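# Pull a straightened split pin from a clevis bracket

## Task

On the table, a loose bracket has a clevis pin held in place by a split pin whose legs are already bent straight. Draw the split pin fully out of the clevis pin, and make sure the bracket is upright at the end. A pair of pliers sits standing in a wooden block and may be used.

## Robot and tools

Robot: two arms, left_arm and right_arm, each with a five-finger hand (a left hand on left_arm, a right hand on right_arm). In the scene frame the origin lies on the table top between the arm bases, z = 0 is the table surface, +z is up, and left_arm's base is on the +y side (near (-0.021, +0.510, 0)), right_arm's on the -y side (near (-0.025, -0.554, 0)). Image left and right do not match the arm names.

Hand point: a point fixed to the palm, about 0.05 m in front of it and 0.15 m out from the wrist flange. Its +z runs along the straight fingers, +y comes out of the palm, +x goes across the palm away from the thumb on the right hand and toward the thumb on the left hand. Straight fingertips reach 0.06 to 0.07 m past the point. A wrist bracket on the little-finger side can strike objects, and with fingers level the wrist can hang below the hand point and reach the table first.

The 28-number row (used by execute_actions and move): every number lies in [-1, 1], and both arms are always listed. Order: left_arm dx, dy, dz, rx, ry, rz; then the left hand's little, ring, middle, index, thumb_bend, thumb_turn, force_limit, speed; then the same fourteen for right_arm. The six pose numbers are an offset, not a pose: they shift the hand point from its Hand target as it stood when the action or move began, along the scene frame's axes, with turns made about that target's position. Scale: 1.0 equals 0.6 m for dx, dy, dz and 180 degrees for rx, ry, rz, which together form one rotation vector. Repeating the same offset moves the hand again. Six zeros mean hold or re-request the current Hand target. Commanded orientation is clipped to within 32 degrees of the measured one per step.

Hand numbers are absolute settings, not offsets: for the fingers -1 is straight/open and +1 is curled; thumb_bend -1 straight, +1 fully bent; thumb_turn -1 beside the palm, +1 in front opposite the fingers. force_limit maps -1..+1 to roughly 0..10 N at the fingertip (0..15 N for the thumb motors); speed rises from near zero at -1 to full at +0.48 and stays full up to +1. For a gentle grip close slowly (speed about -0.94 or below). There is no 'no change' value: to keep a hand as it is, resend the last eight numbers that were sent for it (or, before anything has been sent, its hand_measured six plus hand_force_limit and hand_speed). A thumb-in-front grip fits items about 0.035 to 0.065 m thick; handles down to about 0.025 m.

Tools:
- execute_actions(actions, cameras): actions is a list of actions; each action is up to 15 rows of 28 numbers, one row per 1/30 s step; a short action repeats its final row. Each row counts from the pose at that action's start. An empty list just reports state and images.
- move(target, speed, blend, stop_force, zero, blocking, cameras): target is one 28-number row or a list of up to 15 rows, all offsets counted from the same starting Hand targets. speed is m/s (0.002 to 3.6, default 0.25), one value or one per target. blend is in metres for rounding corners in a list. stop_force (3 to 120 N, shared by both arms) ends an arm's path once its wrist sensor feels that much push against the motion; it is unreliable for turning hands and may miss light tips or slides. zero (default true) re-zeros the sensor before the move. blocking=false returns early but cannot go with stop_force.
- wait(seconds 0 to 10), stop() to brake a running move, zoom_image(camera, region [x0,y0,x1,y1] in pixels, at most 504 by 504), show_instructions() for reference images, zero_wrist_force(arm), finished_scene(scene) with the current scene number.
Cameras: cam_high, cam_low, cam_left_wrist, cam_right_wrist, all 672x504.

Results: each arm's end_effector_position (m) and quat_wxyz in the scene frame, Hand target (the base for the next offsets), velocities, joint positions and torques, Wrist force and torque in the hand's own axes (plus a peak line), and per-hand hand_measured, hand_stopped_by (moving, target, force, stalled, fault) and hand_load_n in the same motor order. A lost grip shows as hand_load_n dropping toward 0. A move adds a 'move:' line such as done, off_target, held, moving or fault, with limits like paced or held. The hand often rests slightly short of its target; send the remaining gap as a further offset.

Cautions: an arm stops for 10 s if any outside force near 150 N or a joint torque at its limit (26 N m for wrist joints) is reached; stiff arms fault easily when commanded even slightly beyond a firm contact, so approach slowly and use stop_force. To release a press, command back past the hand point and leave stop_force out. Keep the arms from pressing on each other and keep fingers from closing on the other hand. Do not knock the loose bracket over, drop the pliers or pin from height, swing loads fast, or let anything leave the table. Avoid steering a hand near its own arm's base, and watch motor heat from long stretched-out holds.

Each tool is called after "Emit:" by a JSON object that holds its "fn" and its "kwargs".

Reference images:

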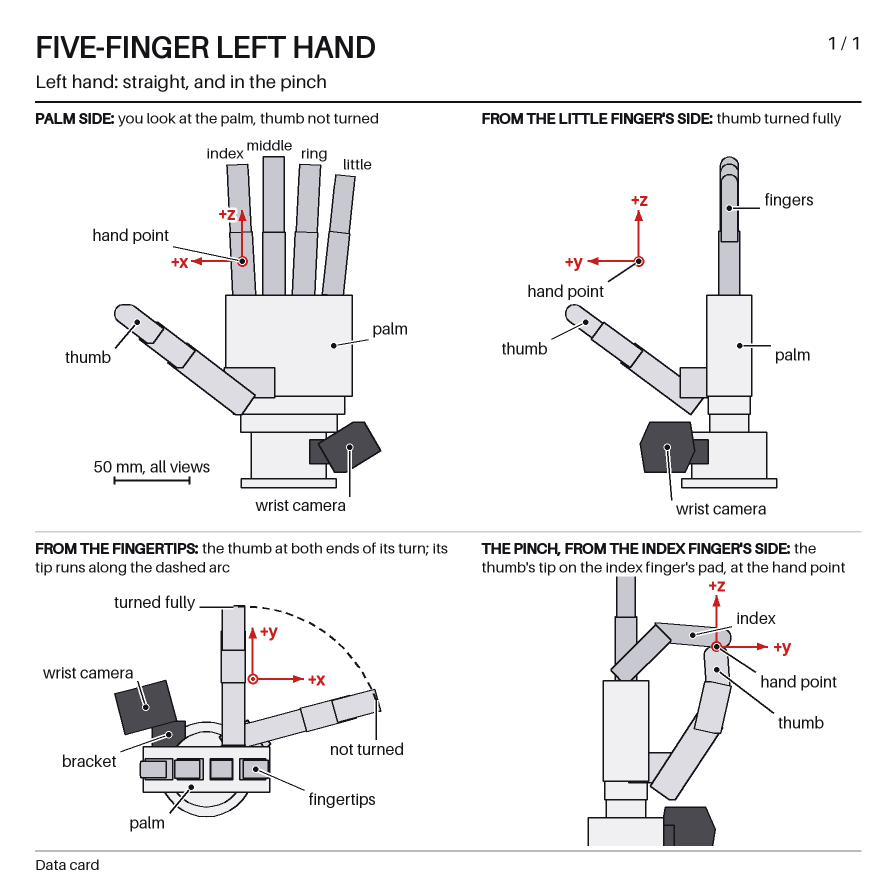

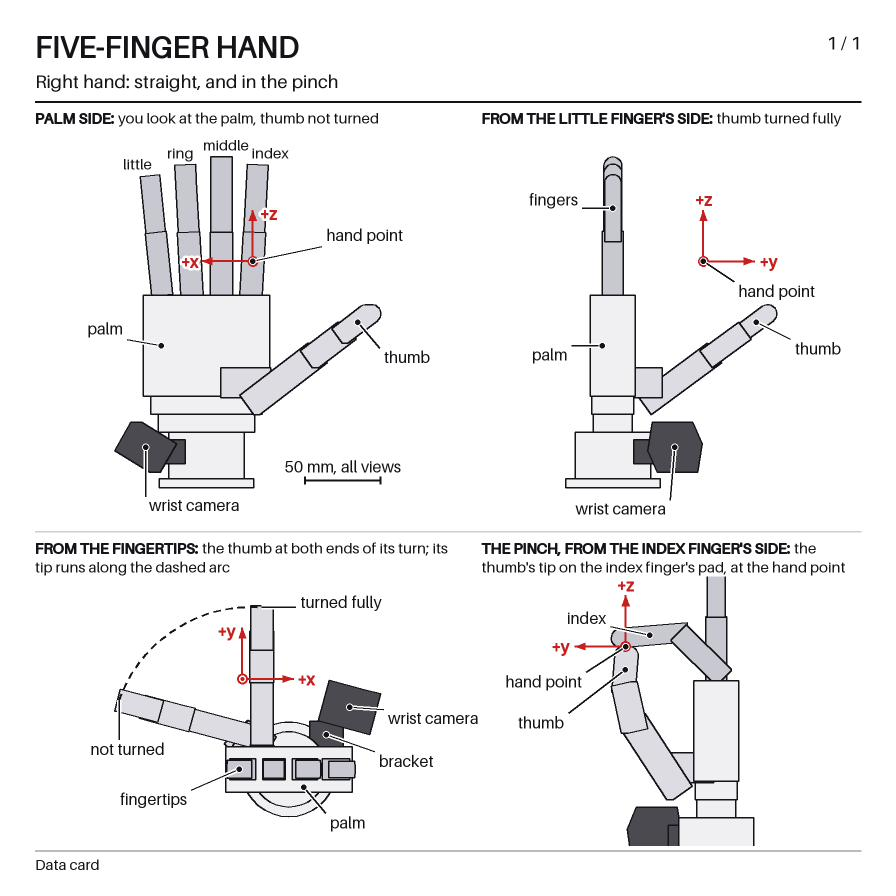

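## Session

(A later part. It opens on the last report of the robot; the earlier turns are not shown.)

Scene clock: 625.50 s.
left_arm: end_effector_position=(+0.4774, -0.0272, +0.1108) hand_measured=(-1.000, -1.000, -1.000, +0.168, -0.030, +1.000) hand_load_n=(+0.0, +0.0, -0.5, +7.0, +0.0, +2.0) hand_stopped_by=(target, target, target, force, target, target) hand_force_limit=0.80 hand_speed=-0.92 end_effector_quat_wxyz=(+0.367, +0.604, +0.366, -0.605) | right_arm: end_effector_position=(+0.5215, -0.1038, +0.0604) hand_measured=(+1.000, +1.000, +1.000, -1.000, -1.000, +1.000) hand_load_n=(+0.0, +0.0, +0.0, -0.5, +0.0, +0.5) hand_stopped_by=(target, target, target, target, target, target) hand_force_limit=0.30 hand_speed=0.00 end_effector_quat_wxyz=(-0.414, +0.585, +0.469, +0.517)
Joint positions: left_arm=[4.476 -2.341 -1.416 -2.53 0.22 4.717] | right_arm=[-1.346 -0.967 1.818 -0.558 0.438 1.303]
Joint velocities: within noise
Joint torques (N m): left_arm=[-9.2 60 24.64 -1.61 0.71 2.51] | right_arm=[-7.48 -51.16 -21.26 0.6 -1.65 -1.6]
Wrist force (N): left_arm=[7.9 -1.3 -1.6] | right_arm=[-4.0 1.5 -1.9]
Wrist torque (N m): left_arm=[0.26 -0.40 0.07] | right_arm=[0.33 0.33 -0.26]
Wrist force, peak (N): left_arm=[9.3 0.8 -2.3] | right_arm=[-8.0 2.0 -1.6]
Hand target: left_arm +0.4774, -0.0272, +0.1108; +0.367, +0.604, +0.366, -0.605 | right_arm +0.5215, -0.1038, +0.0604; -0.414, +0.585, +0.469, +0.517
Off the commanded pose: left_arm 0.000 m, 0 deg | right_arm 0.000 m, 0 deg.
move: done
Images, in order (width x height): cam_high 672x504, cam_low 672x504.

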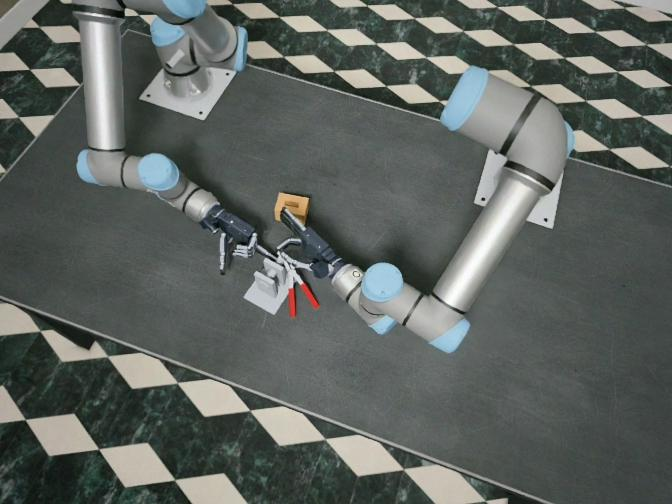

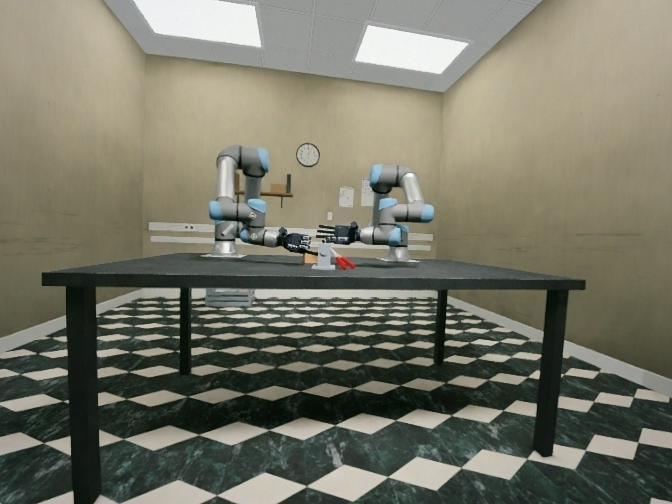

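Emit:
{"fn": "move", "kwargs": {"target": [[0,0,0,0,0,0,-1,-1,-1,-0.05,-0.03,1,0.8,-0.9,0,0,0,0,0,0,1,1,1,-1,-1,1,0.3,0],[0.0036,0.0069,0,0,0,0,-1,-1,-1,-0.05,-0.03,1,0.8,-0.9,0,0,0,0,0,0,1,1,1,-1,-1,1,0.3,0],[0.0036,0.0069,0,0,0,0,-1,-1,-1,-0.05,-0.03,1,0.8,-0.9,0,0,-0.015,0,0,0,1,1,1,-1,-1,1,0.3,0]], "cameras": ["cam_high","cam_low","cam_left_wrist"], "speed": 0.02}}

Emit:
{"fn": "zoom_image", "kwargs": {"camera": "cam_low", "region": [290, 220, 370, 280]}}

Emit:
{"fn": "zoom_image", "kwargs": {"camera": "cam_high", "region": [240, 210, 320, 280]}}

Scene clock: 636.80 s.
left_arm: end_effector_position=(+0.4796, -0.0230, +0.1108) hand_measured=(-1.000, -1.000, -1.000, -0.050, -0.030, +1.000) hand_load_n=(+0.0, +0.0, +0.0, +0.0, +0.0, +0.0) hand_stopped_by=(target, target, target, target, target, target) hand_force_limit=0.80 hand_speed=-0.90 end_effector_quat_wxyz=(+0.367, +0.604, +0.366, -0.605) | right_arm: end_effector_position=(+0.5215, -0.1038, +0.0515) hand_measured=(+1.000, +1.000, +1.000, -1.000, -1.000, +1.000) hand_load_n=(+0.0, +0.0, +0.0, +0.0, +0.0, +0.0) hand_stopped_by=(target, target, target, target, target, target) hand_force_limit=0.30 hand_speed=0.00 end_effector_quat_wxyz=(-0.414, +0.585, +0.469, +0.517)
Joint positions: left_arm=[4.483 -2.341 -1.416 -2.53 0.228 4.716] | right_arm=[-1.346 -0.95 1.821 -0.577 0.438 1.303]
Joint velocities: within noise
Joint torques (N m): left_arm=[11.5 43.67 21.72 1.38 1.17 -1.54] | right_arm=[-7.5 -27.05 -5.01 -1.71 -1.85 1.03]
Wrist force (N): left_arm=[2.2 0.8 -1.6] | right_arm=[-2.3 1.1 -1.5]
Wrist torque (N m): left_arm=[0.28 -0.41 0.07] | right_arm=[0.30 0.41 -0.16]
Wrist force, peak (N): left_arm=[8.6 -1.2 -1.7] | right_arm=[-11.2 0.1 -2.2]
Hand target: left_arm +0.4796, -0.0230, +0.1108; +0.367, +0.604, +0.366, -0.605 | right_arm +0.5215, -0.1038, +0.0514; -0.414, +0.585, +0.469, +0.517
Off the commanded pose: left_arm 0.000 m, 0 deg | right_arm 0.000 m, 0 deg.
move: done
camera_calibration:
cam_left_wrist: T_world_to_cam=[[-0.869502, 0.436659, -0.230859, 0.449453], [0.415589, 0.394175, -0.819702, -0.0988849], [-0.266931, -0.808675, -0.524207, 0.281721], [0, 0, 0, 1]] pos_world=[0.507096, 0.0705412, 0.170384]
Images, in order (width x height): cam_high 672x504, cam_low 672x504, cam_left_wrist 672x504.

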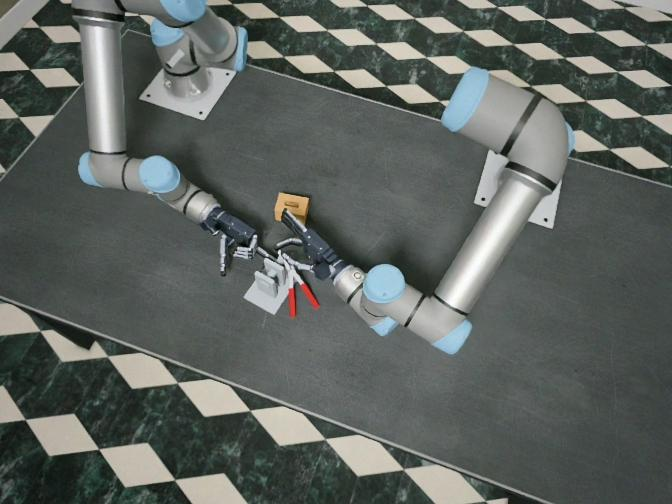

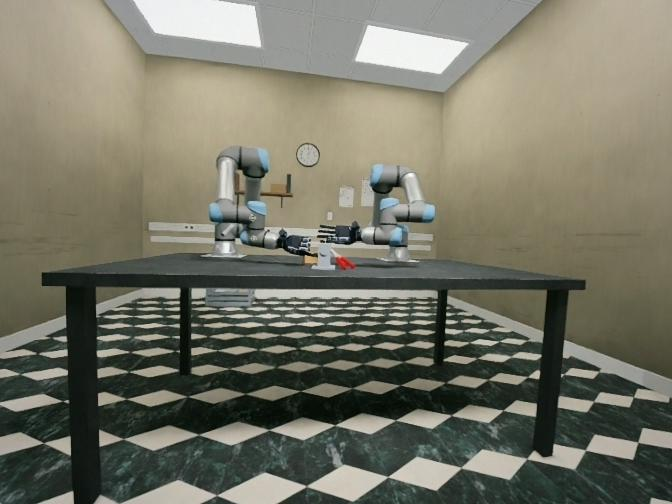

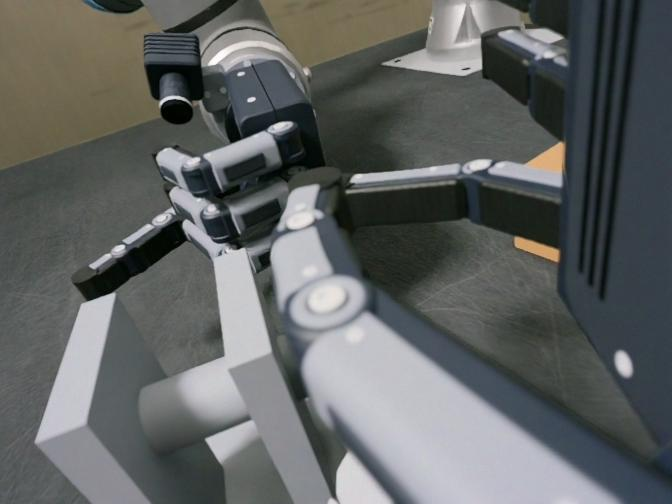

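Scaled by 6.300 from the camera's 672x504 image, which has a finer 960x720 frame.

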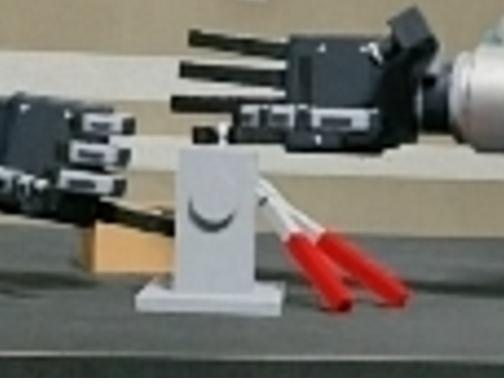

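Scaled by 6.300 from the camera's 672x504 image, which has a finer 960x720 frame.

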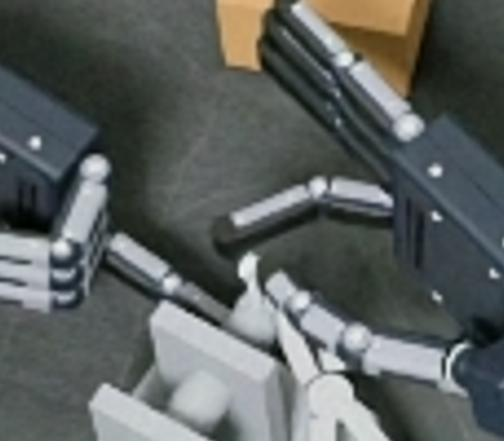

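Emit:
{"fn": "move", "kwargs": {"target": [0,0,-0.032,0,0,0,-1,-1,-1,-0.05,-0.03,1,0.8,-0.9,0,0,0,0,0,0,1,1,1,-1,-1,1,0.3,0], "cameras": ["cam_high","cam_low"], "speed": 0.02, "stop_force": 3.5}}

Emit:
{"fn": "zoom_image", "kwargs": {"camera": "cam_low", "region": [290, 220, 370, 280]}}

Emit:
{"fn": "zoom_image", "kwargs": {"camera": "cam_high", "region": [240, 210, 320, 280]}}

Scene clock: 648.83 s.
left_arm: end_effector_position=(+0.4796, -0.0230, +0.0916) hand_measured=(-1.000, -1.000, -1.000, -0.050, -0.030, +1.000) hand_load_n=(+0.0, +0.0, +0.0, +0.0, +0.0, +0.0) hand_stopped_by=(target, target, target, target, target, target) hand_force_limit=0.80 hand_speed=-0.90 end_effector_quat_wxyz=(+0.367, +0.604, +0.366, -0.605) | right_arm: end_effector_position=(+0.5215, -0.1038, +0.0514) hand_measured=(+1.000, +1.000, +1.000, -1.000, -1.000, +1.000) hand_load_n=(+0.0, +0.0, +0.0, +0.0, +0.0, +0.5) hand_stopped_by=(target, target, target, target, target, target) hand_force_limit=0.30 hand_speed=0.00 end_effector_quat_wxyz=(-0.414, +0.585, +0.469, +0.517)
Joint positions: left_arm=[4.483 -2.368 -1.424 -2.495 0.228 4.716] | right_arm=[-1.346 -0.95 1.821 -0.577 0.438 1.303]
Joint velocities: within noise
Joint torques (N m): left_arm=[8.21 44.15 10.06 1.42 -0.28 -2] | right_arm=[12.26 -28.96 -7.23 -1.47 0.52 1.52]
Wrist force (N): left_arm=[2.2 0.5 -1.5] | right_arm=[-2.6 1.0 -1.4]
Wrist torque (N m): left_arm=[0.24 -0.42 0.08] | right_arm=[0.27 0.44 -0.18]
Wrist force, peak (N): left_arm=[2.3 0.8 -1.8] | right_arm=[-2.6 1.2 -1.7]
Hand target: left_arm +0.4796, -0.0230, +0.0916; +0.367, +0.604, +0.366, -0.605 | right_arm +0.5215, -0.1038, +0.0514; -0.414, +0.585, +0.469, +0.517
Off the commanded pose: left_arm 0.000 m, 0 deg | right_arm 0.000 m, 0 deg.
move: done
Images, in order (width x height): cam_high 672x504, cam_low 672x504.

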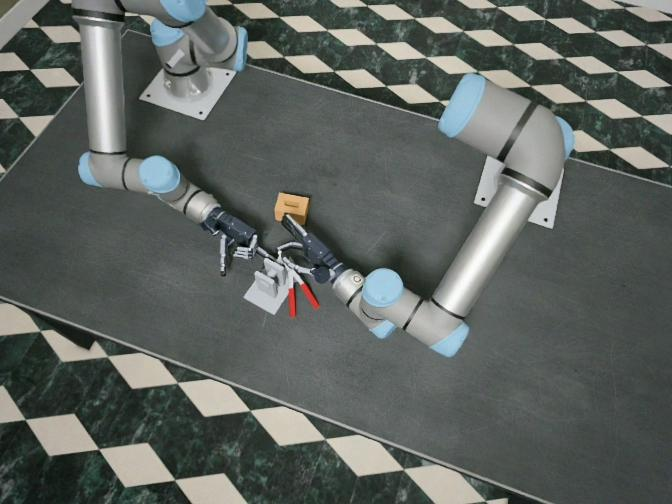

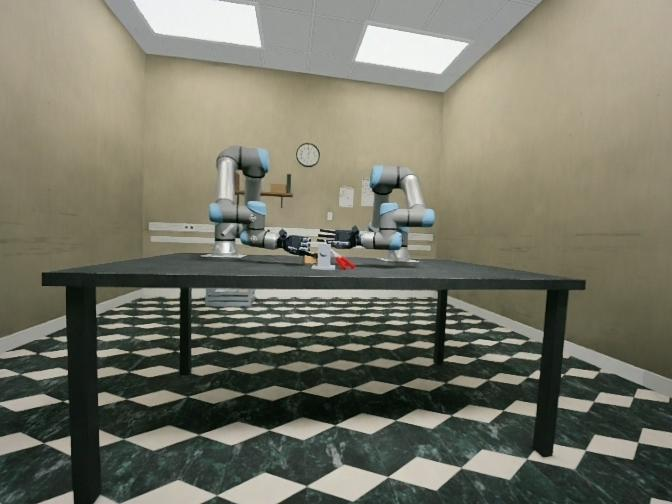

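Scaled by 6.300 from the camera's 672x504 image, which has a finer 960x720 frame.

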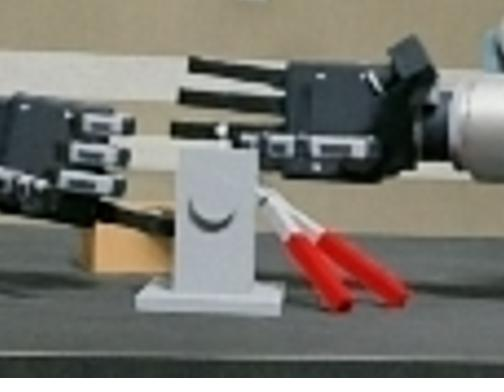

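Scaled by 6.300 from the camera's 672x504 image, which has a finer 960x720 frame.

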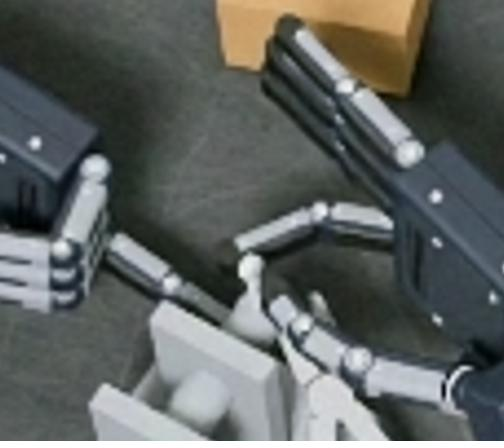

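Emit:
{"fn": "move", "kwargs": {"target": [0,0,-0.0108,0,0,0,-1,-1,-1,-0.05,-0.03,1,0.8,-0.9,0,0,0,0,0,0,1,1,1,-1,-1,1,0.3,0], "cameras": ["cam_high","cam_low","cam_left_wrist"], "speed": 0.015, "stop_force": 3.5}}

Emit:
{"fn": "zoom_image", "kwargs": {"camera": "cam_low", "region": [290, 220, 370, 280]}}

Emit:
{"fn": "zoom_image", "kwargs": {"camera": "cam_high", "region": [240, 210, 320, 280]}}

Scene clock: 652.27 s.
left_arm: end_effector_position=(+0.4796, -0.0230, +0.0851) hand_measured=(-1.000, -1.000, -1.000, -0.050, -0.030, +1.000) hand_load_n=(+0.0, +0.0, +0.0, +0.0, +0.0, +0.0) hand_stopped_by=(target, target, target, target, target, target) hand_force_limit=0.80 hand_speed=-0.90 end_effector_quat_wxyz=(+0.367, +0.604, +0.366, -0.605) | right_arm: end_effector_position=(+0.5215, -0.1038, +0.0514) hand_measured=(+1.000, +1.000, +1.000, -1.000, -1.000, +1.000) hand_load_n=(+0.0, +0.0, +0.0, +0.0, +0.0, +0.5) hand_stopped_by=(target, target, target, target, target, target) hand_force_limit=0.30 hand_speed=0.00 end_effector_quat_wxyz=(-0.414, +0.585, +0.469, +0.517)
Joint positions: left_arm=[4.483 -2.378 -1.426 -2.484 0.228 4.716] | right_arm=[-1.346 -0.95 1.821 -0.577 0.438 1.303]
Joint velocities: within noise
Joint torques (N m): left_arm=[-4.61 43.36 10.81 1.39 -0.5 -1.85] | right_arm=[11.61 -29.35 -4.71 -1.18 0.44 1.46]
Wrist force (N): left_arm=[2.1 0.5 -1.4] | right_arm=[-2.5 1.2 -1.5]
Wrist torque (N m): left_arm=[0.23 -0.40 0.07] | right_arm=[0.31 0.44 -0.17]
Wrist force, peak (N): left_arm=[2.2 0.6 -1.7] | right_arm=[-2.6 1.3 -1.6]
Hand target: left_arm +0.4796, -0.0230, +0.0851; +0.367, +0.604, +0.366, -0.605 | right_arm +0.5215, -0.1038, +0.0514; -0.414, +0.585, +0.469, +0.517
Off the commanded pose: left_arm 0.000 m, 0 deg | right_arm 0.000 m, 0 deg.
move: done
camera_calibration:
cam_left_wrist: T_world_to_cam=[[-0.869502, 0.436659, -0.230859, 0.44352], [0.415589, 0.394175, -0.819702, -0.119951], [-0.266931, -0.808675, -0.524207, 0.268249], [0, 0, 0, 1]] pos_world=[0.507096, 0.0705412, 0.144684]
Images, in order (width x height): cam_high 672x504, cam_low 672x504, cam_left_wrist 672x504.

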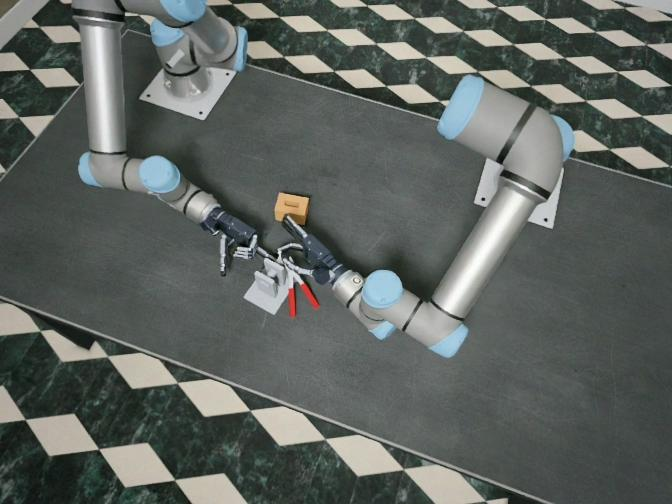

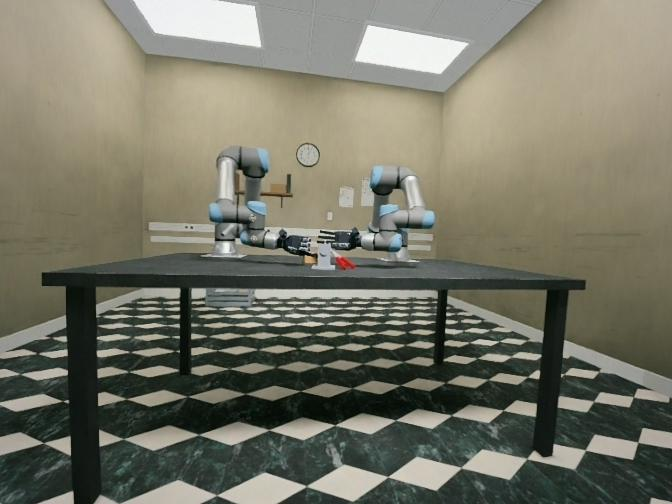

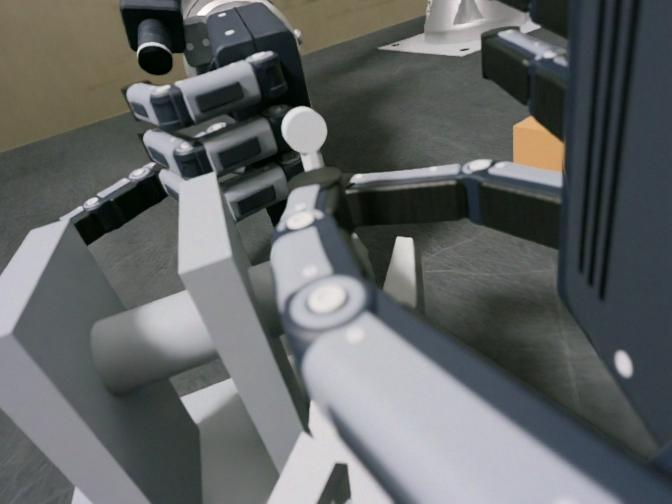

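Scaled by 6.300 from the camera's 672x504 image, which has a finer 960x720 frame.

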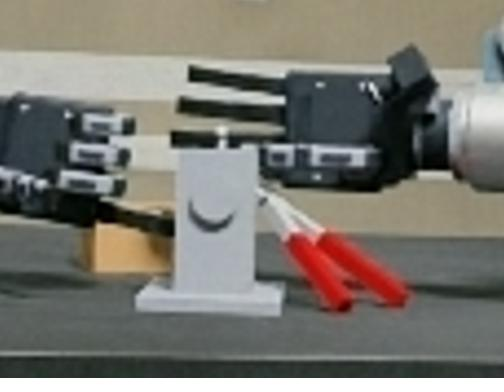

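Scaled by 6.300 from the camera's 672x504 image, which has a finer 960x720 frame.

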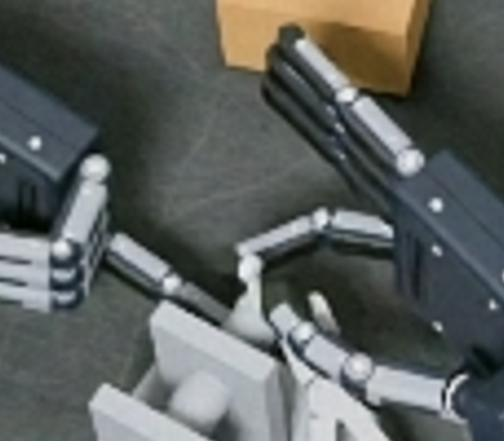

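Emit:
{"fn": "move", "kwargs": {"target": [-0.0022,-0.0042,0,0,0,0,-1,-1,-1,-0.05,-0.03,1,0.8,-0.9,0,0,0,0,0,0,1,1,1,-1,-1,1,0.3,0], "cameras": [], "speed": 0.015}}

Emit:
{"fn": "move", "kwargs": {"target": [0,0,0,0,0,0,-1,-1,-1,0.85,-0.03,1,0.6,-0.92,0,0,0,0,0,0,1,1,1,-1,-1,1,0.3,0], "cameras": ["cam_low","cam_left_wrist"]}}

Emit:
{"fn": "zoom_image", "kwargs": {"camera": "cam_left_wrist", "region": [200, 80, 420, 300]}}

Scene clock: 656.10 s.
left_arm: end_effector_position=(+0.4783, -0.0254, +0.0851) hand_measured=(-1.000, -1.000, -1.000, -0.050, -0.030, +1.000) hand_load_n=(+0.0, +0.0, +0.0, +0.0, +0.0, +0.0) hand_stopped_by=(target, target, target, target, target, target) hand_force_limit=0.80 hand_speed=-0.90 end_effector_quat_wxyz=(+0.367, +0.604, +0.366, -0.605) | right_arm: end_effector_position=(+0.5215, -0.1038, +0.0514) hand_measured=(+1.000, +1.000, +1.000, -1.000, -1.000, +1.000) hand_load_n=(+0.0, +0.0, +0.0, +0.0, +0.0, +0.0) hand_stopped_by=(target, target, target, target, target, target) hand_force_limit=0.30 hand_speed=0.00 end_effector_quat_wxyz=(-0.414, +0.585, +0.469, +0.517)
Joint positions: left_arm=[4.479 -2.377 -1.426 -2.484 0.224 4.716] | right_arm=[-1.346 -0.95 1.821 -0.577 0.438 1.303]
Joint velocities: within noise
Joint torques (N m): left_arm=[-9.69 51.42 9.65 0.38 -1.36 0.74] | right_arm=[11.48 -30.16 -5.66 -0.92 0.44 1.51]
Wrist force (N): left_arm=[2.0 0.4 -1.5] | right_arm=[-2.3 1.3 -1.6]
Wrist torque (N m): left_arm=[0.23 -0.38 0.06] | right_arm=[0.33 0.41 -0.16]
Wrist force, peak (N): left_arm=[2.2 0.5 -1.6] | right_arm=[-2.6 1.3 -1.6]
Hand target: left_arm +0.4782, -0.0256, +0.0851; +0.367, +0.604, +0.366, -0.605 | right_arm +0.5215, -0.1038, +0.0514; -0.414, +0.585, +0.469, +0.517
Off the commanded pose: left_arm 0.000 m, 0 deg | right_arm 0.000 m, 0 deg.
move: done
No camera images: "cameras" was empty.

Scene clock: 657.03 s.
left_arm: end_effector_position=(+0.4782, -0.0256, +0.0852) hand_measured=(-1.000, -1.000, -1.000, +0.096, -0.030, +1.000) hand_load_n=(+0.0, +0.0, +0.0, +8.0, +0.5, +0.5) hand_stopped_by=(target, target, target, force, target, target) hand_force_limit=0.60 hand_speed=-0.92 end_effector_quat_wxyz=(+0.367, +0.604, +0.366, -0.605) | right_arm: end_effector_position=(+0.5215, -0.1038, +0.0514) hand_measured=(+1.000, +1.000, +1.000, -1.000, -1.000, +1.000) hand_load_n=(+0.0, +0.0, +0.0, +0.0, +0.0, +0.0) hand_stopped_by=(target, target, target, target, target, target) hand_force_limit=0.30 hand_speed=0.00 end_effector_quat_wxyz=(-0.414, +0.585, +0.469, +0.517)
Joint positions: left_arm=[4.479 -2.377 -1.426 -2.484 0.223 4.716] | right_arm=[-1.346 -0.95 1.821 -0.577 0.438 1.303]
Joint velocities: within noise
Joint torques (N m): left_arm=[-2.63 51.47 11.66 -1.3 -1.53 1.97] | right_arm=[12.49 -30.58 -5.6 -0.82 0.55 1.59]
Wrist force (N): left_arm=[-4.0 -1.1 2.9] | right_arm=[-2.4 1.1 -1.6]
Wrist torque (N m): left_arm=[0.23 -0.57 0.05] | right_arm=[0.30 0.43 -0.16]
Wrist force, peak (N): left_arm=[-4.2 -1.2 3.5] | right_arm=[-2.6 1.3 -1.8]
Hand target: left_arm +0.4782, -0.0256, +0.0851; +0.367, +0.604, +0.366, -0.605 | right_arm +0.5215, -0.1038, +0.0514; -0.414, +0.585, +0.469, +0.517
Off the commanded pose: left_arm 0.000 m, 0 deg | right_arm 0.000 m, 0 deg.
move: done
camera_calibration:
cam_left_wrist: T_world_to_cam=[[-0.869466, 0.436693, -0.23093, 0.443471], [0.415664, 0.394136, -0.819683, -0.118464], [-0.266932, -0.808675, -0.524206, 0.265881], [0, 0, 0, 1]] pos_world=[0.505796, 0.0680415, 0.144684]
Images, in order (width x height): cam_low 672x504, cam_left_wrist 672x504.

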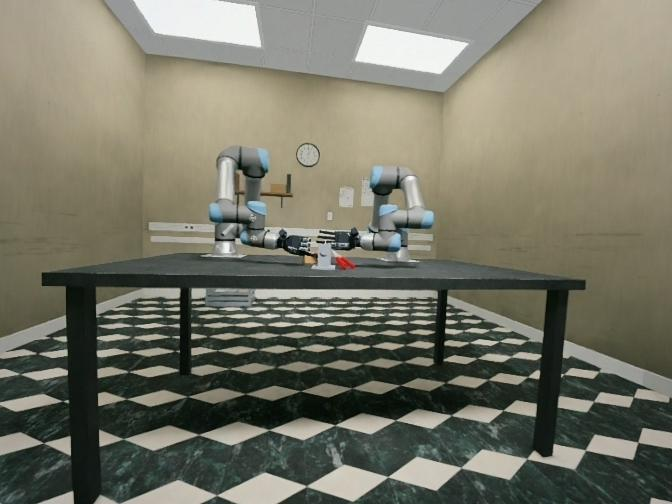

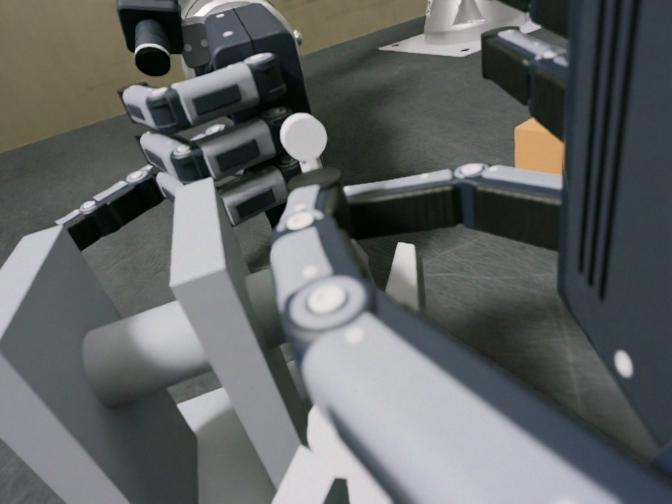

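Scaled by 2.291 from the camera's 672x504 image, which has a finer 960x720 frame.

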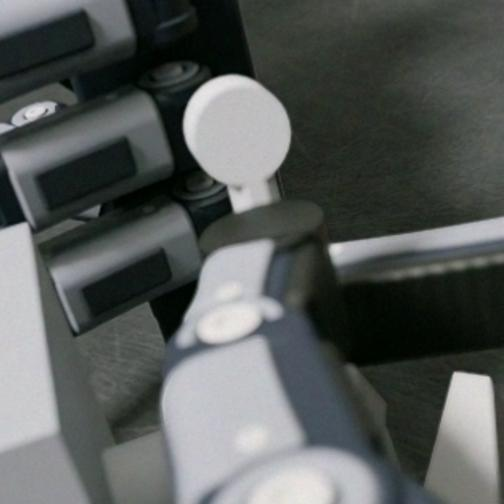

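Emit:
{"fn": "move", "kwargs": {"target": [0,0,0.008,0,0,0,-1,-1,-1,0.85,-0.03,1,0.6,-0.92,0,0,0,0,0,0,1,1,1,-1,-1,1,0.3,0], "cameras": ["cam_low","cam_left_wrist"], "speed": 0.01, "stop_force": 14}}

Emit:
{"fn": "zoom_image", "kwargs": {"camera": "cam_left_wrist", "region": [200, 80, 420, 300]}}

Scene clock: 660.43 s.
left_arm: end_effector_position=(+0.4783, -0.0255, +0.0899) hand_measured=(-1.000, -1.000, -1.000, +0.096, -0.030, +1.000) hand_load_n=(+0.0, +0.0, +0.0, +0.0, +0.0, +0.0) hand_stopped_by=(target, target, target, force, target, target) hand_force_limit=0.60 hand_speed=-0.92 end_effector_quat_wxyz=(+0.367, +0.604, +0.366, -0.605) | right_arm: end_effector_position=(+0.5215, -0.1038, +0.0514) hand_measured=(+1.000, +1.000, +1.000, -1.000, -1.000, +1.000) hand_load_n=(+0.0, +0.0, +0.0, +0.0, +0.0, +0.0) hand_stopped_by=(target, target, target, target, target, target) hand_force_limit=0.30 hand_speed=0.00 end_effector_quat_wxyz=(-0.414, +0.585, +0.469, +0.517)
Joint positions: left_arm=[4.479 -2.37 -1.425 -2.492 0.223 4.716] | right_arm=[-1.346 -0.95 1.821 -0.577 0.438 1.303]
Joint velocities: within noise
Joint torques (N m): left_arm=[1.41 56.56 21.22 -1.93 -0.85 1.98] | right_arm=[11.1 -30.69 -6.46 -0.49 0.54 1.54]
Wrist force (N): left_arm=[2.4 0.3 -1.8] | right_arm=[-2.4 1.3 -1.6]
Wrist torque (N m): left_arm=[0.22 -0.42 0.08] | right_arm=[0.32 0.42 -0.16]
Wrist force, peak (N): left_arm=[-4.4 -1.1 3.6] | right_arm=[-2.6 1.2 -1.6]
Hand target: left_arm +0.4782, -0.0256, +0.0899; +0.367, +0.604, +0.366, -0.605 | right_arm +0.5215, -0.1038, +0.0514; -0.414, +0.585, +0.469, +0.517
Off the commanded pose: left_arm 0.000 m, 0 deg | right_arm 0.000 m, 0 deg.
move: done
camera_calibration:
cam_left_wrist: T_world_to_cam=[[-0.869502, 0.436659, -0.230859, 0.44459], [0.415589, 0.394175, -0.819702, -0.114491], [-0.266931, -0.808675, -0.524207, 0.268397], [0, 0, 0, 1]] pos_world=[0.505796, 0.0680412, 0.149484]
Images, in order (width x height): cam_low 672x504, cam_left_wrist 672x504.

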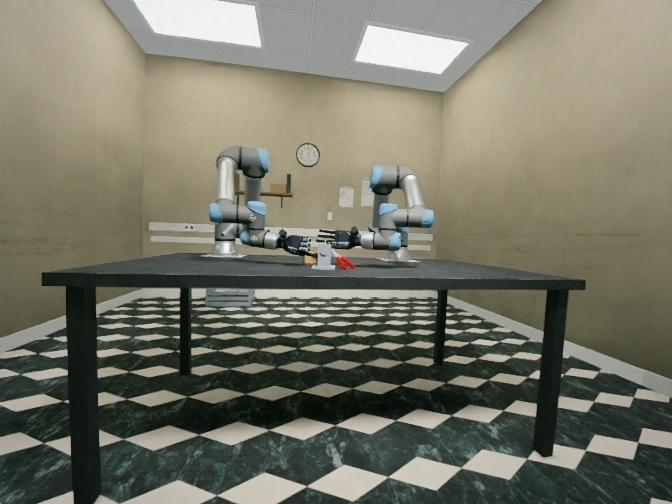

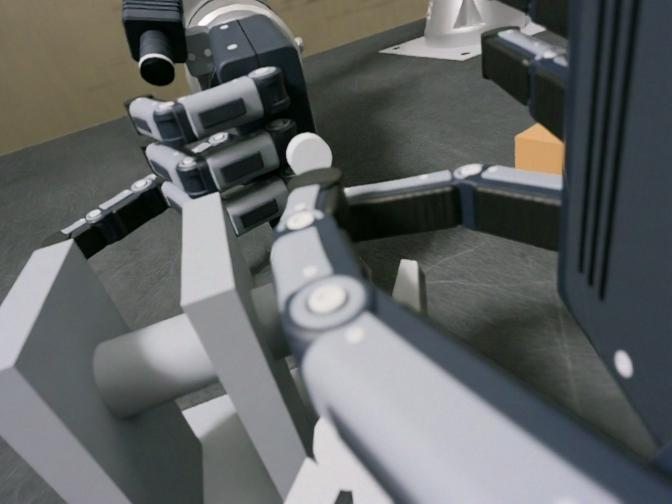

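Scaled by 2.291 from the camera's 672x504 image, which has a finer 960x720 frame.

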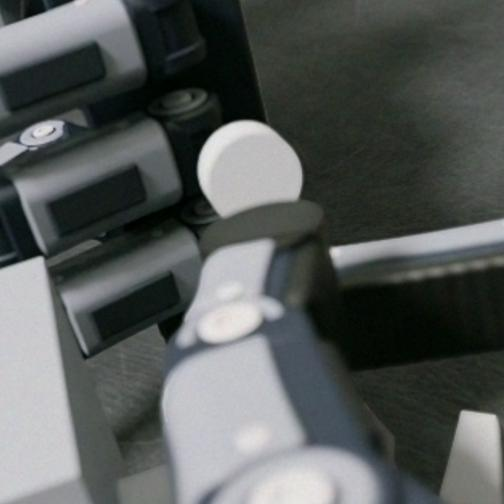

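Emit:
{"fn": "move", "kwargs": {"target": [0,0,0,0,0,0,-1,-1,-1,0.9,-0.03,1,0.7,-0.92,0,0,0,0,0,0,1,1,1,-1,-1,1,0.3,0], "cameras": ["cam_high","cam_left_wrist"]}}

Emit:
{"fn": "zoom_image", "kwargs": {"camera": "cam_left_wrist", "region": [200, 80, 420, 300]}}

Emit:
{"fn": "zoom_image", "kwargs": {"camera": "cam_high", "region": [240, 210, 320, 280]}}

Scene clock: 662.77 s.
left_arm: end_effector_position=(+0.4782, -0.0256, +0.0899) hand_measured=(-1.000, -1.000, -1.000, +0.168, -0.030, +1.000) hand_load_n=(+0.0, +0.0, +0.0, +8.0, +1.5, +0.5) hand_stopped_by=(target, target, target, force, target, target) hand_force_limit=0.70 hand_speed=-0.92 end_effector_quat_wxyz=(+0.367, +0.604, +0.366, -0.605) | right_arm: end_effector_position=(+0.5215, -0.1038, +0.0514) hand_measured=(+1.000, +1.000, +1.000, -1.000, -1.000, +1.000) hand_load_n=(+0.0, +0.0, -0.5, +0.0, +0.0, +0.0) hand_stopped_by=(target, target, target, target, target, target) hand_force_limit=0.30 hand_speed=0.00 end_effector_quat_wxyz=(-0.414, +0.585, +0.469, +0.517)
Joint positions: left_arm=[4.479 -2.37 -1.425 -2.492 0.223 4.716] | right_arm=[-1.346 -0.95 1.821 -0.577 0.438 1.303]
Joint velocities: within noise
Joint torques (N m): left_arm=[-5.75 55.95 19.05 -1.52 0.48 1.98] | right_arm=[11.41 -30.91 -7.16 -0.34 0.57 1.53]
Wrist force (N): left_arm=[3.3 0.4 2.0] | right_arm=[-2.5 1.1 -1.4]
Wrist torque (N m): left_arm=[0.23 -0.52 0.08] | right_arm=[0.29 0.43 -0.18]
Wrist force, peak (N): left_arm=[3.3 0.4 2.0] | right_arm=[-2.5 1.2 -1.8]
Hand target: left_arm +0.4782, -0.0256, +0.0899; +0.367, +0.604, +0.366, -0.605 | right_arm +0.5215, -0.1038, +0.0514; -0.414, +0.585, +0.469, +0.517
Off the commanded pose: left_arm 0.000 m, 0 deg | right_arm 0.000 m, 0 deg.
move: done
camera_calibration:
cam_left_wrist: T_world_to_cam=[[-0.869502, 0.436659, -0.230859, 0.44459], [0.415589, 0.394175, -0.819702, -0.114491], [-0.266931, -0.808675, -0.524207, 0.268397], [0, 0, 0, 1]] pos_world=[0.505796, 0.0680412, 0.149484]
Images, in order (width x height): cam_high 672x504, cam_left_wrist 672x504.

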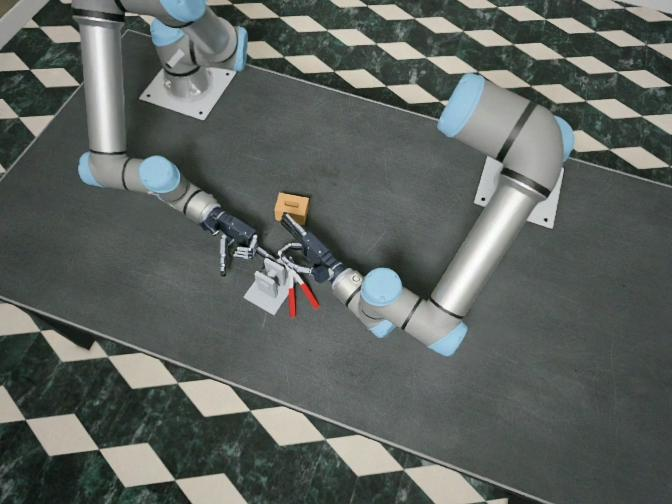

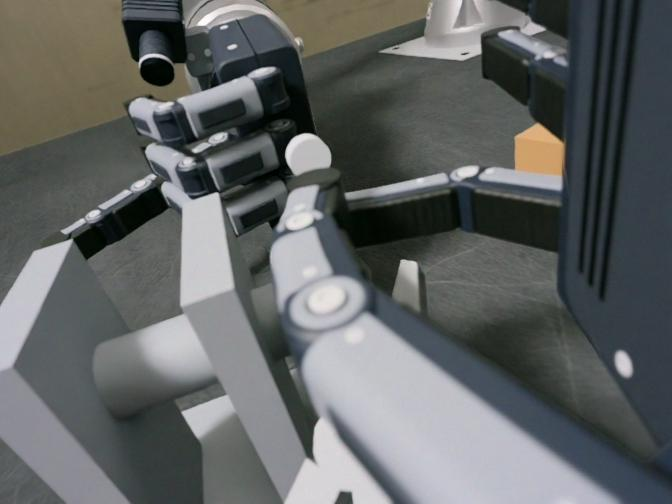

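Scaled by 2.291 from the camera's 672x504 image, which has a finer 960x720 frame.

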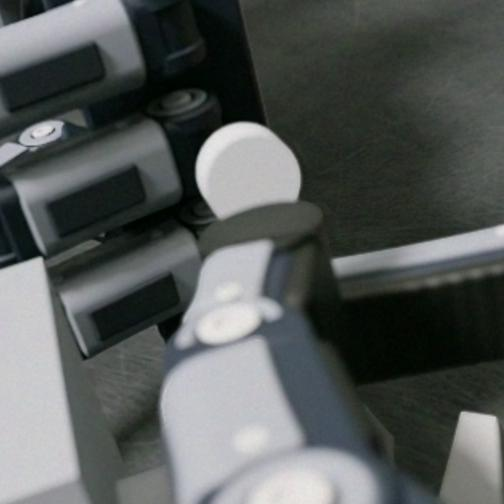

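Scaled by 6.300 from the camera's 672x504 image, which has a finer 960x720 frame.

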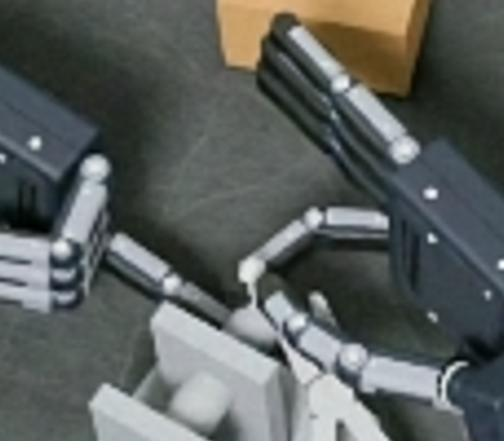

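Emit:
{"fn": "move", "kwargs": {"target": [-0.0008,-0.0015,0.008,0,0,0,-1,-1,-1,0.9,-0.03,1,0.7,-0.92,0,0,0,0,0,0,1,1,1,-1,-1,1,0.3,0], "cameras": ["cam_high","cam_left_wrist"], "speed": 0.01, "stop_force": 14}}

Emit:
{"fn": "zoom_image", "kwargs": {"camera": "cam_left_wrist", "region": [200, 80, 420, 300]}}

Scene clock: 665.57 s.
left_arm: end_effector_position=(+0.4778, -0.0265, +0.0947) hand_measured=(-1.000, -1.000, -1.000, +0.168, -0.030, +1.000) hand_load_n=(+0.0, +0.0, +0.0, +6.5, +0.5, +2.5) hand_stopped_by=(target, target, target, force, target, target) hand_force_limit=0.70 hand_speed=-0.92 end_effector_quat_wxyz=(+0.367, +0.604, +0.366, -0.605) | right_arm: end_effector_position=(+0.5215, -0.1038, +0.0514) hand_measured=(+1.000, +1.000, +1.000, -1.000, -1.000, +1.000) hand_load_n=(+0.0, +0.0, +0.0, +0.0, +0.0, +0.0) hand_stopped_by=(target, target, target, target, target, target) hand_force_limit=0.30 hand_speed=0.00 end_effector_quat_wxyz=(-0.414, +0.585, +0.469, +0.517)
Joint positions: left_arm=[4.477 -2.364 -1.423 -2.501 0.222 4.717] | right_arm=[-1.346 -0.95 1.821 -0.577 0.438 1.303]
Joint velocities: within noise
Joint torques (N m): left_arm=[-10.76 59.65 23.85 -1.74 -1.54 2.61] | right_arm=[11.69 -31.51 -6.61 -0.27 0.48 1.36]
Wrist force (N): left_arm=[8.9 -0.4 -2.2] | right_arm=[-2.6 1.1 -1.5]
Wrist torque (N m): left_arm=[0.25 -0.54 0.09] | right_arm=[0.30 0.45 -0.18]
Wrist force, peak (N): left_arm=[9.1 -0.2 -2.3] | right_arm=[-2.7 1.1 -1.5]
Hand target: left_arm +0.4778, -0.0265, +0.0947; +0.367, +0.604, +0.366, -0.605 | right_arm +0.5215, -0.1038, +0.0514; -0.414, +0.585, +0.469, +0.517
Off the commanded pose: left_arm 0.000 m, 0 deg | right_arm 0.000 m, 0 deg.
move: done
camera_calibration:
cam_left_wrist: T_world_to_cam=[[-0.869502, 0.436659, -0.230859, 0.445656], [0.415589, 0.394175, -0.819702, -0.109994], [-0.266931, -0.808675, -0.524207, 0.270052], [0, 0, 0, 1]] pos_world=[0.505296, 0.0671412, 0.154284]
Images, in order (width x height): cam_high 672x504, cam_left_wrist 672x504.

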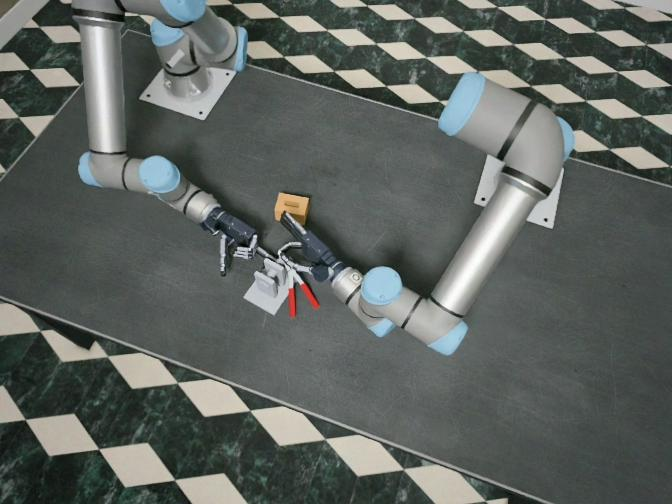

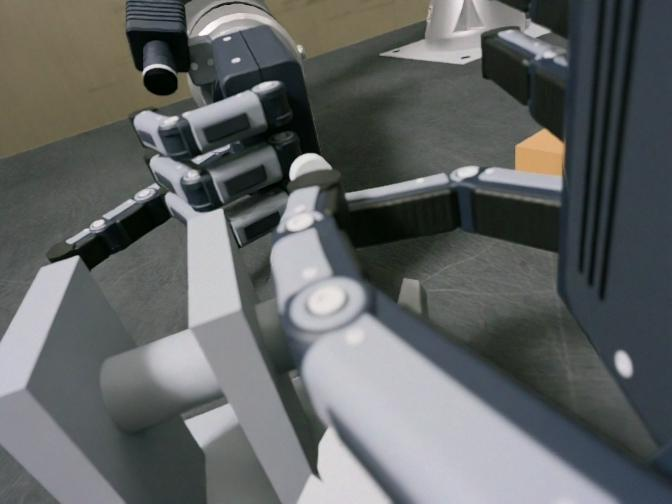

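Scaled by 2.291 from the camera's 672x504 image, which has a finer 960x720 frame.

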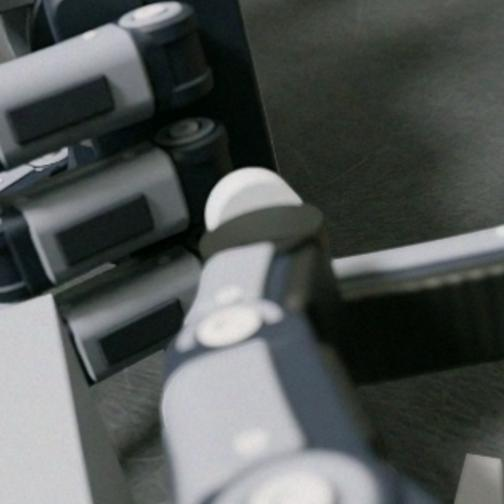

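Emit:
{"fn": "move", "kwargs": {"target": [0,0,0.005,0,0,0,-1,-1,-1,0.9,-0.03,1,0.7,-0.92,0,0,0.0225,0,0,0,1,1,1,-1,-1,1,0.3,0], "cameras": ["cam_high","cam_left_wrist","cam_low"], "speed": 0.008, "stop_force": 18}}

Emit:
{"fn": "zoom_image", "kwargs": {"camera": "cam_left_wrist", "region": [200, 80, 420, 300]}}

Emit:
{"fn": "zoom_image", "kwargs": {"camera": "cam_low", "region": [290, 220, 370, 280]}}

Scene clock: 673.77 s.
left_arm: end_effector_position=(+0.4778, -0.0265, +0.0977) hand_measured=(-1.000, -1.000, -1.000, +0.168, -0.030, +1.000) hand_load_n=(+0.0, +0.0, +0.0, +3.5, +0.5, -1.5) hand_stopped_by=(target, target, target, force, target, target) hand_force_limit=0.70 hand_speed=-0.92 end_effector_quat_wxyz=(+0.367, +0.604, +0.366, -0.605) | right_arm: end_effector_position=(+0.5215, -0.1038, +0.0649) hand_measured=(+1.000, +1.000, +1.000, -1.000, -1.000, +1.000) hand_load_n=(+0.0, +0.0, +0.0, -1.5, +0.0, +0.5) hand_stopped_by=(target, target, target, target, target, target) hand_force_limit=0.30 hand_speed=0.00 end_effector_quat_wxyz=(-0.414, +0.585, +0.469, +0.517)
Joint positions: left_arm=[4.477 -2.359 -1.422 -2.506 0.222 4.717] | right_arm=[-1.346 -0.975 1.817 -0.548 0.438 1.303]
Joint velocities: within noise
Joint torques (N m): left_arm=[-8.43 53.18 19.92 -1.85 0.86 -1.78] | right_arm=[11.1 -62.48 -24.92 0.32 -2.84 -1.74]
Wrist force (N): left_arm=[-0.9 0.6 -3.9] | right_arm=[-16.1 2.0 -2.3]
Wrist torque (N m): left_arm=[0.25 -0.51 0.09] | right_arm=[0.31 -0.42 -1.00]
Wrist force, peak (N): left_arm=[8.9 -0.7 -2.3] | right_arm=[-18.3 1.1 -1.6]
Hand target: left_arm +0.4778, -0.0265, +0.0977; +0.367, +0.604, +0.366, -0.605 | right_arm +0.5215, -0.1038, +0.0649; -0.414, +0.585, +0.469, +0.517
Off the commanded pose: left_arm 0.000 m, 0 deg | right_arm 0.000 m, 0 deg.
move: done
camera_calibration:
cam_left_wrist: T_world_to_cam=[[-0.869502, 0.436659, -0.230859, 0.446349], [0.415589, 0.394175, -0.819702, -0.107535], [-0.266931, -0.808675, -0.524207, 0.271624], [0, 0, 0, 1]] pos_world=[0.505296, 0.0671412, 0.157284]
Images, in order (width x height): cam_high 672x504, cam_low 672x504, cam_left_wrist 672x504.

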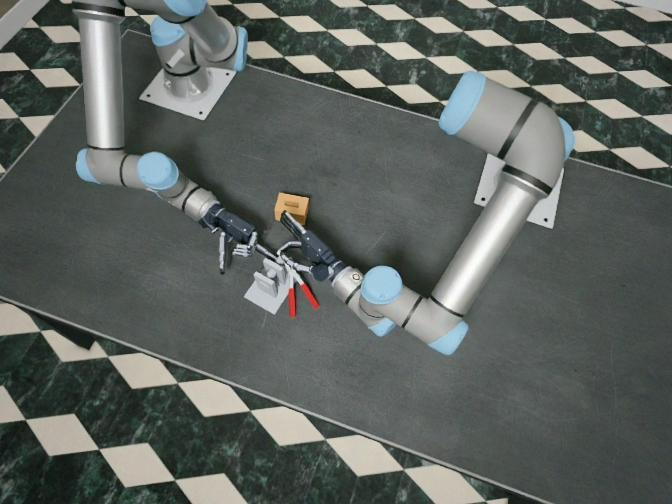

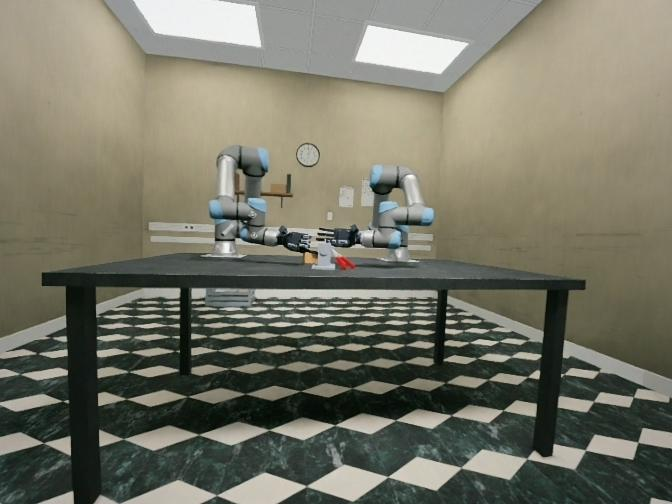

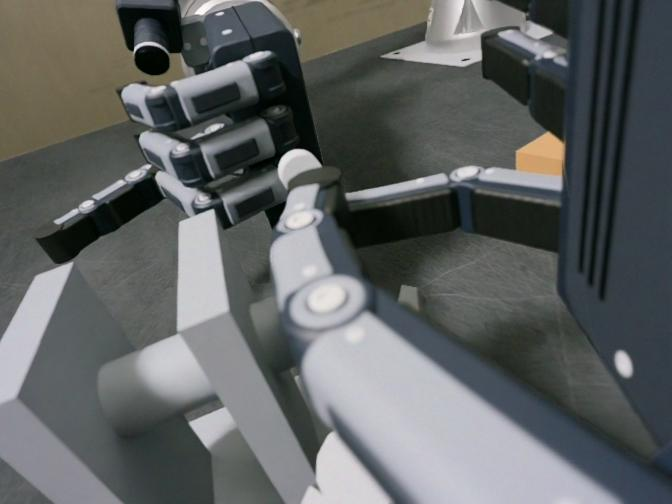

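Scaled by 2.291 from the camera's 672x504 image, which has a finer 960x720 frame.

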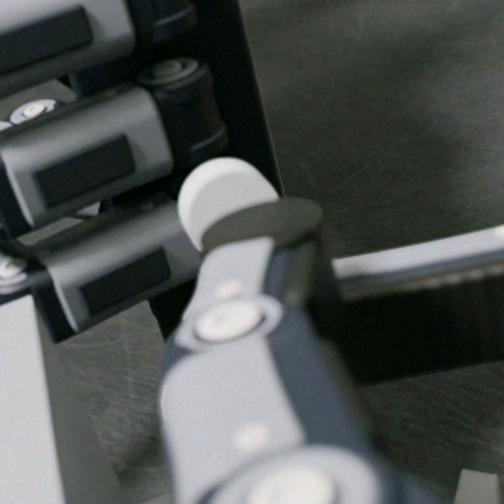

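Scaled by 6.300 from the camera's 672x504 image, which has a finer 960x720 frame.

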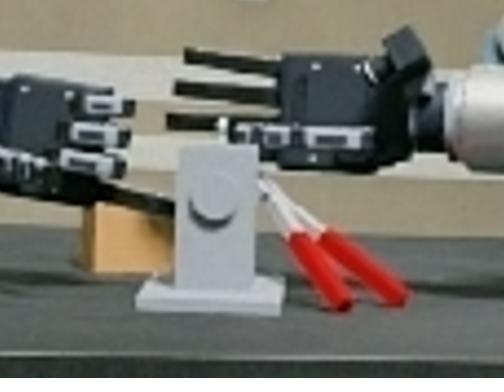

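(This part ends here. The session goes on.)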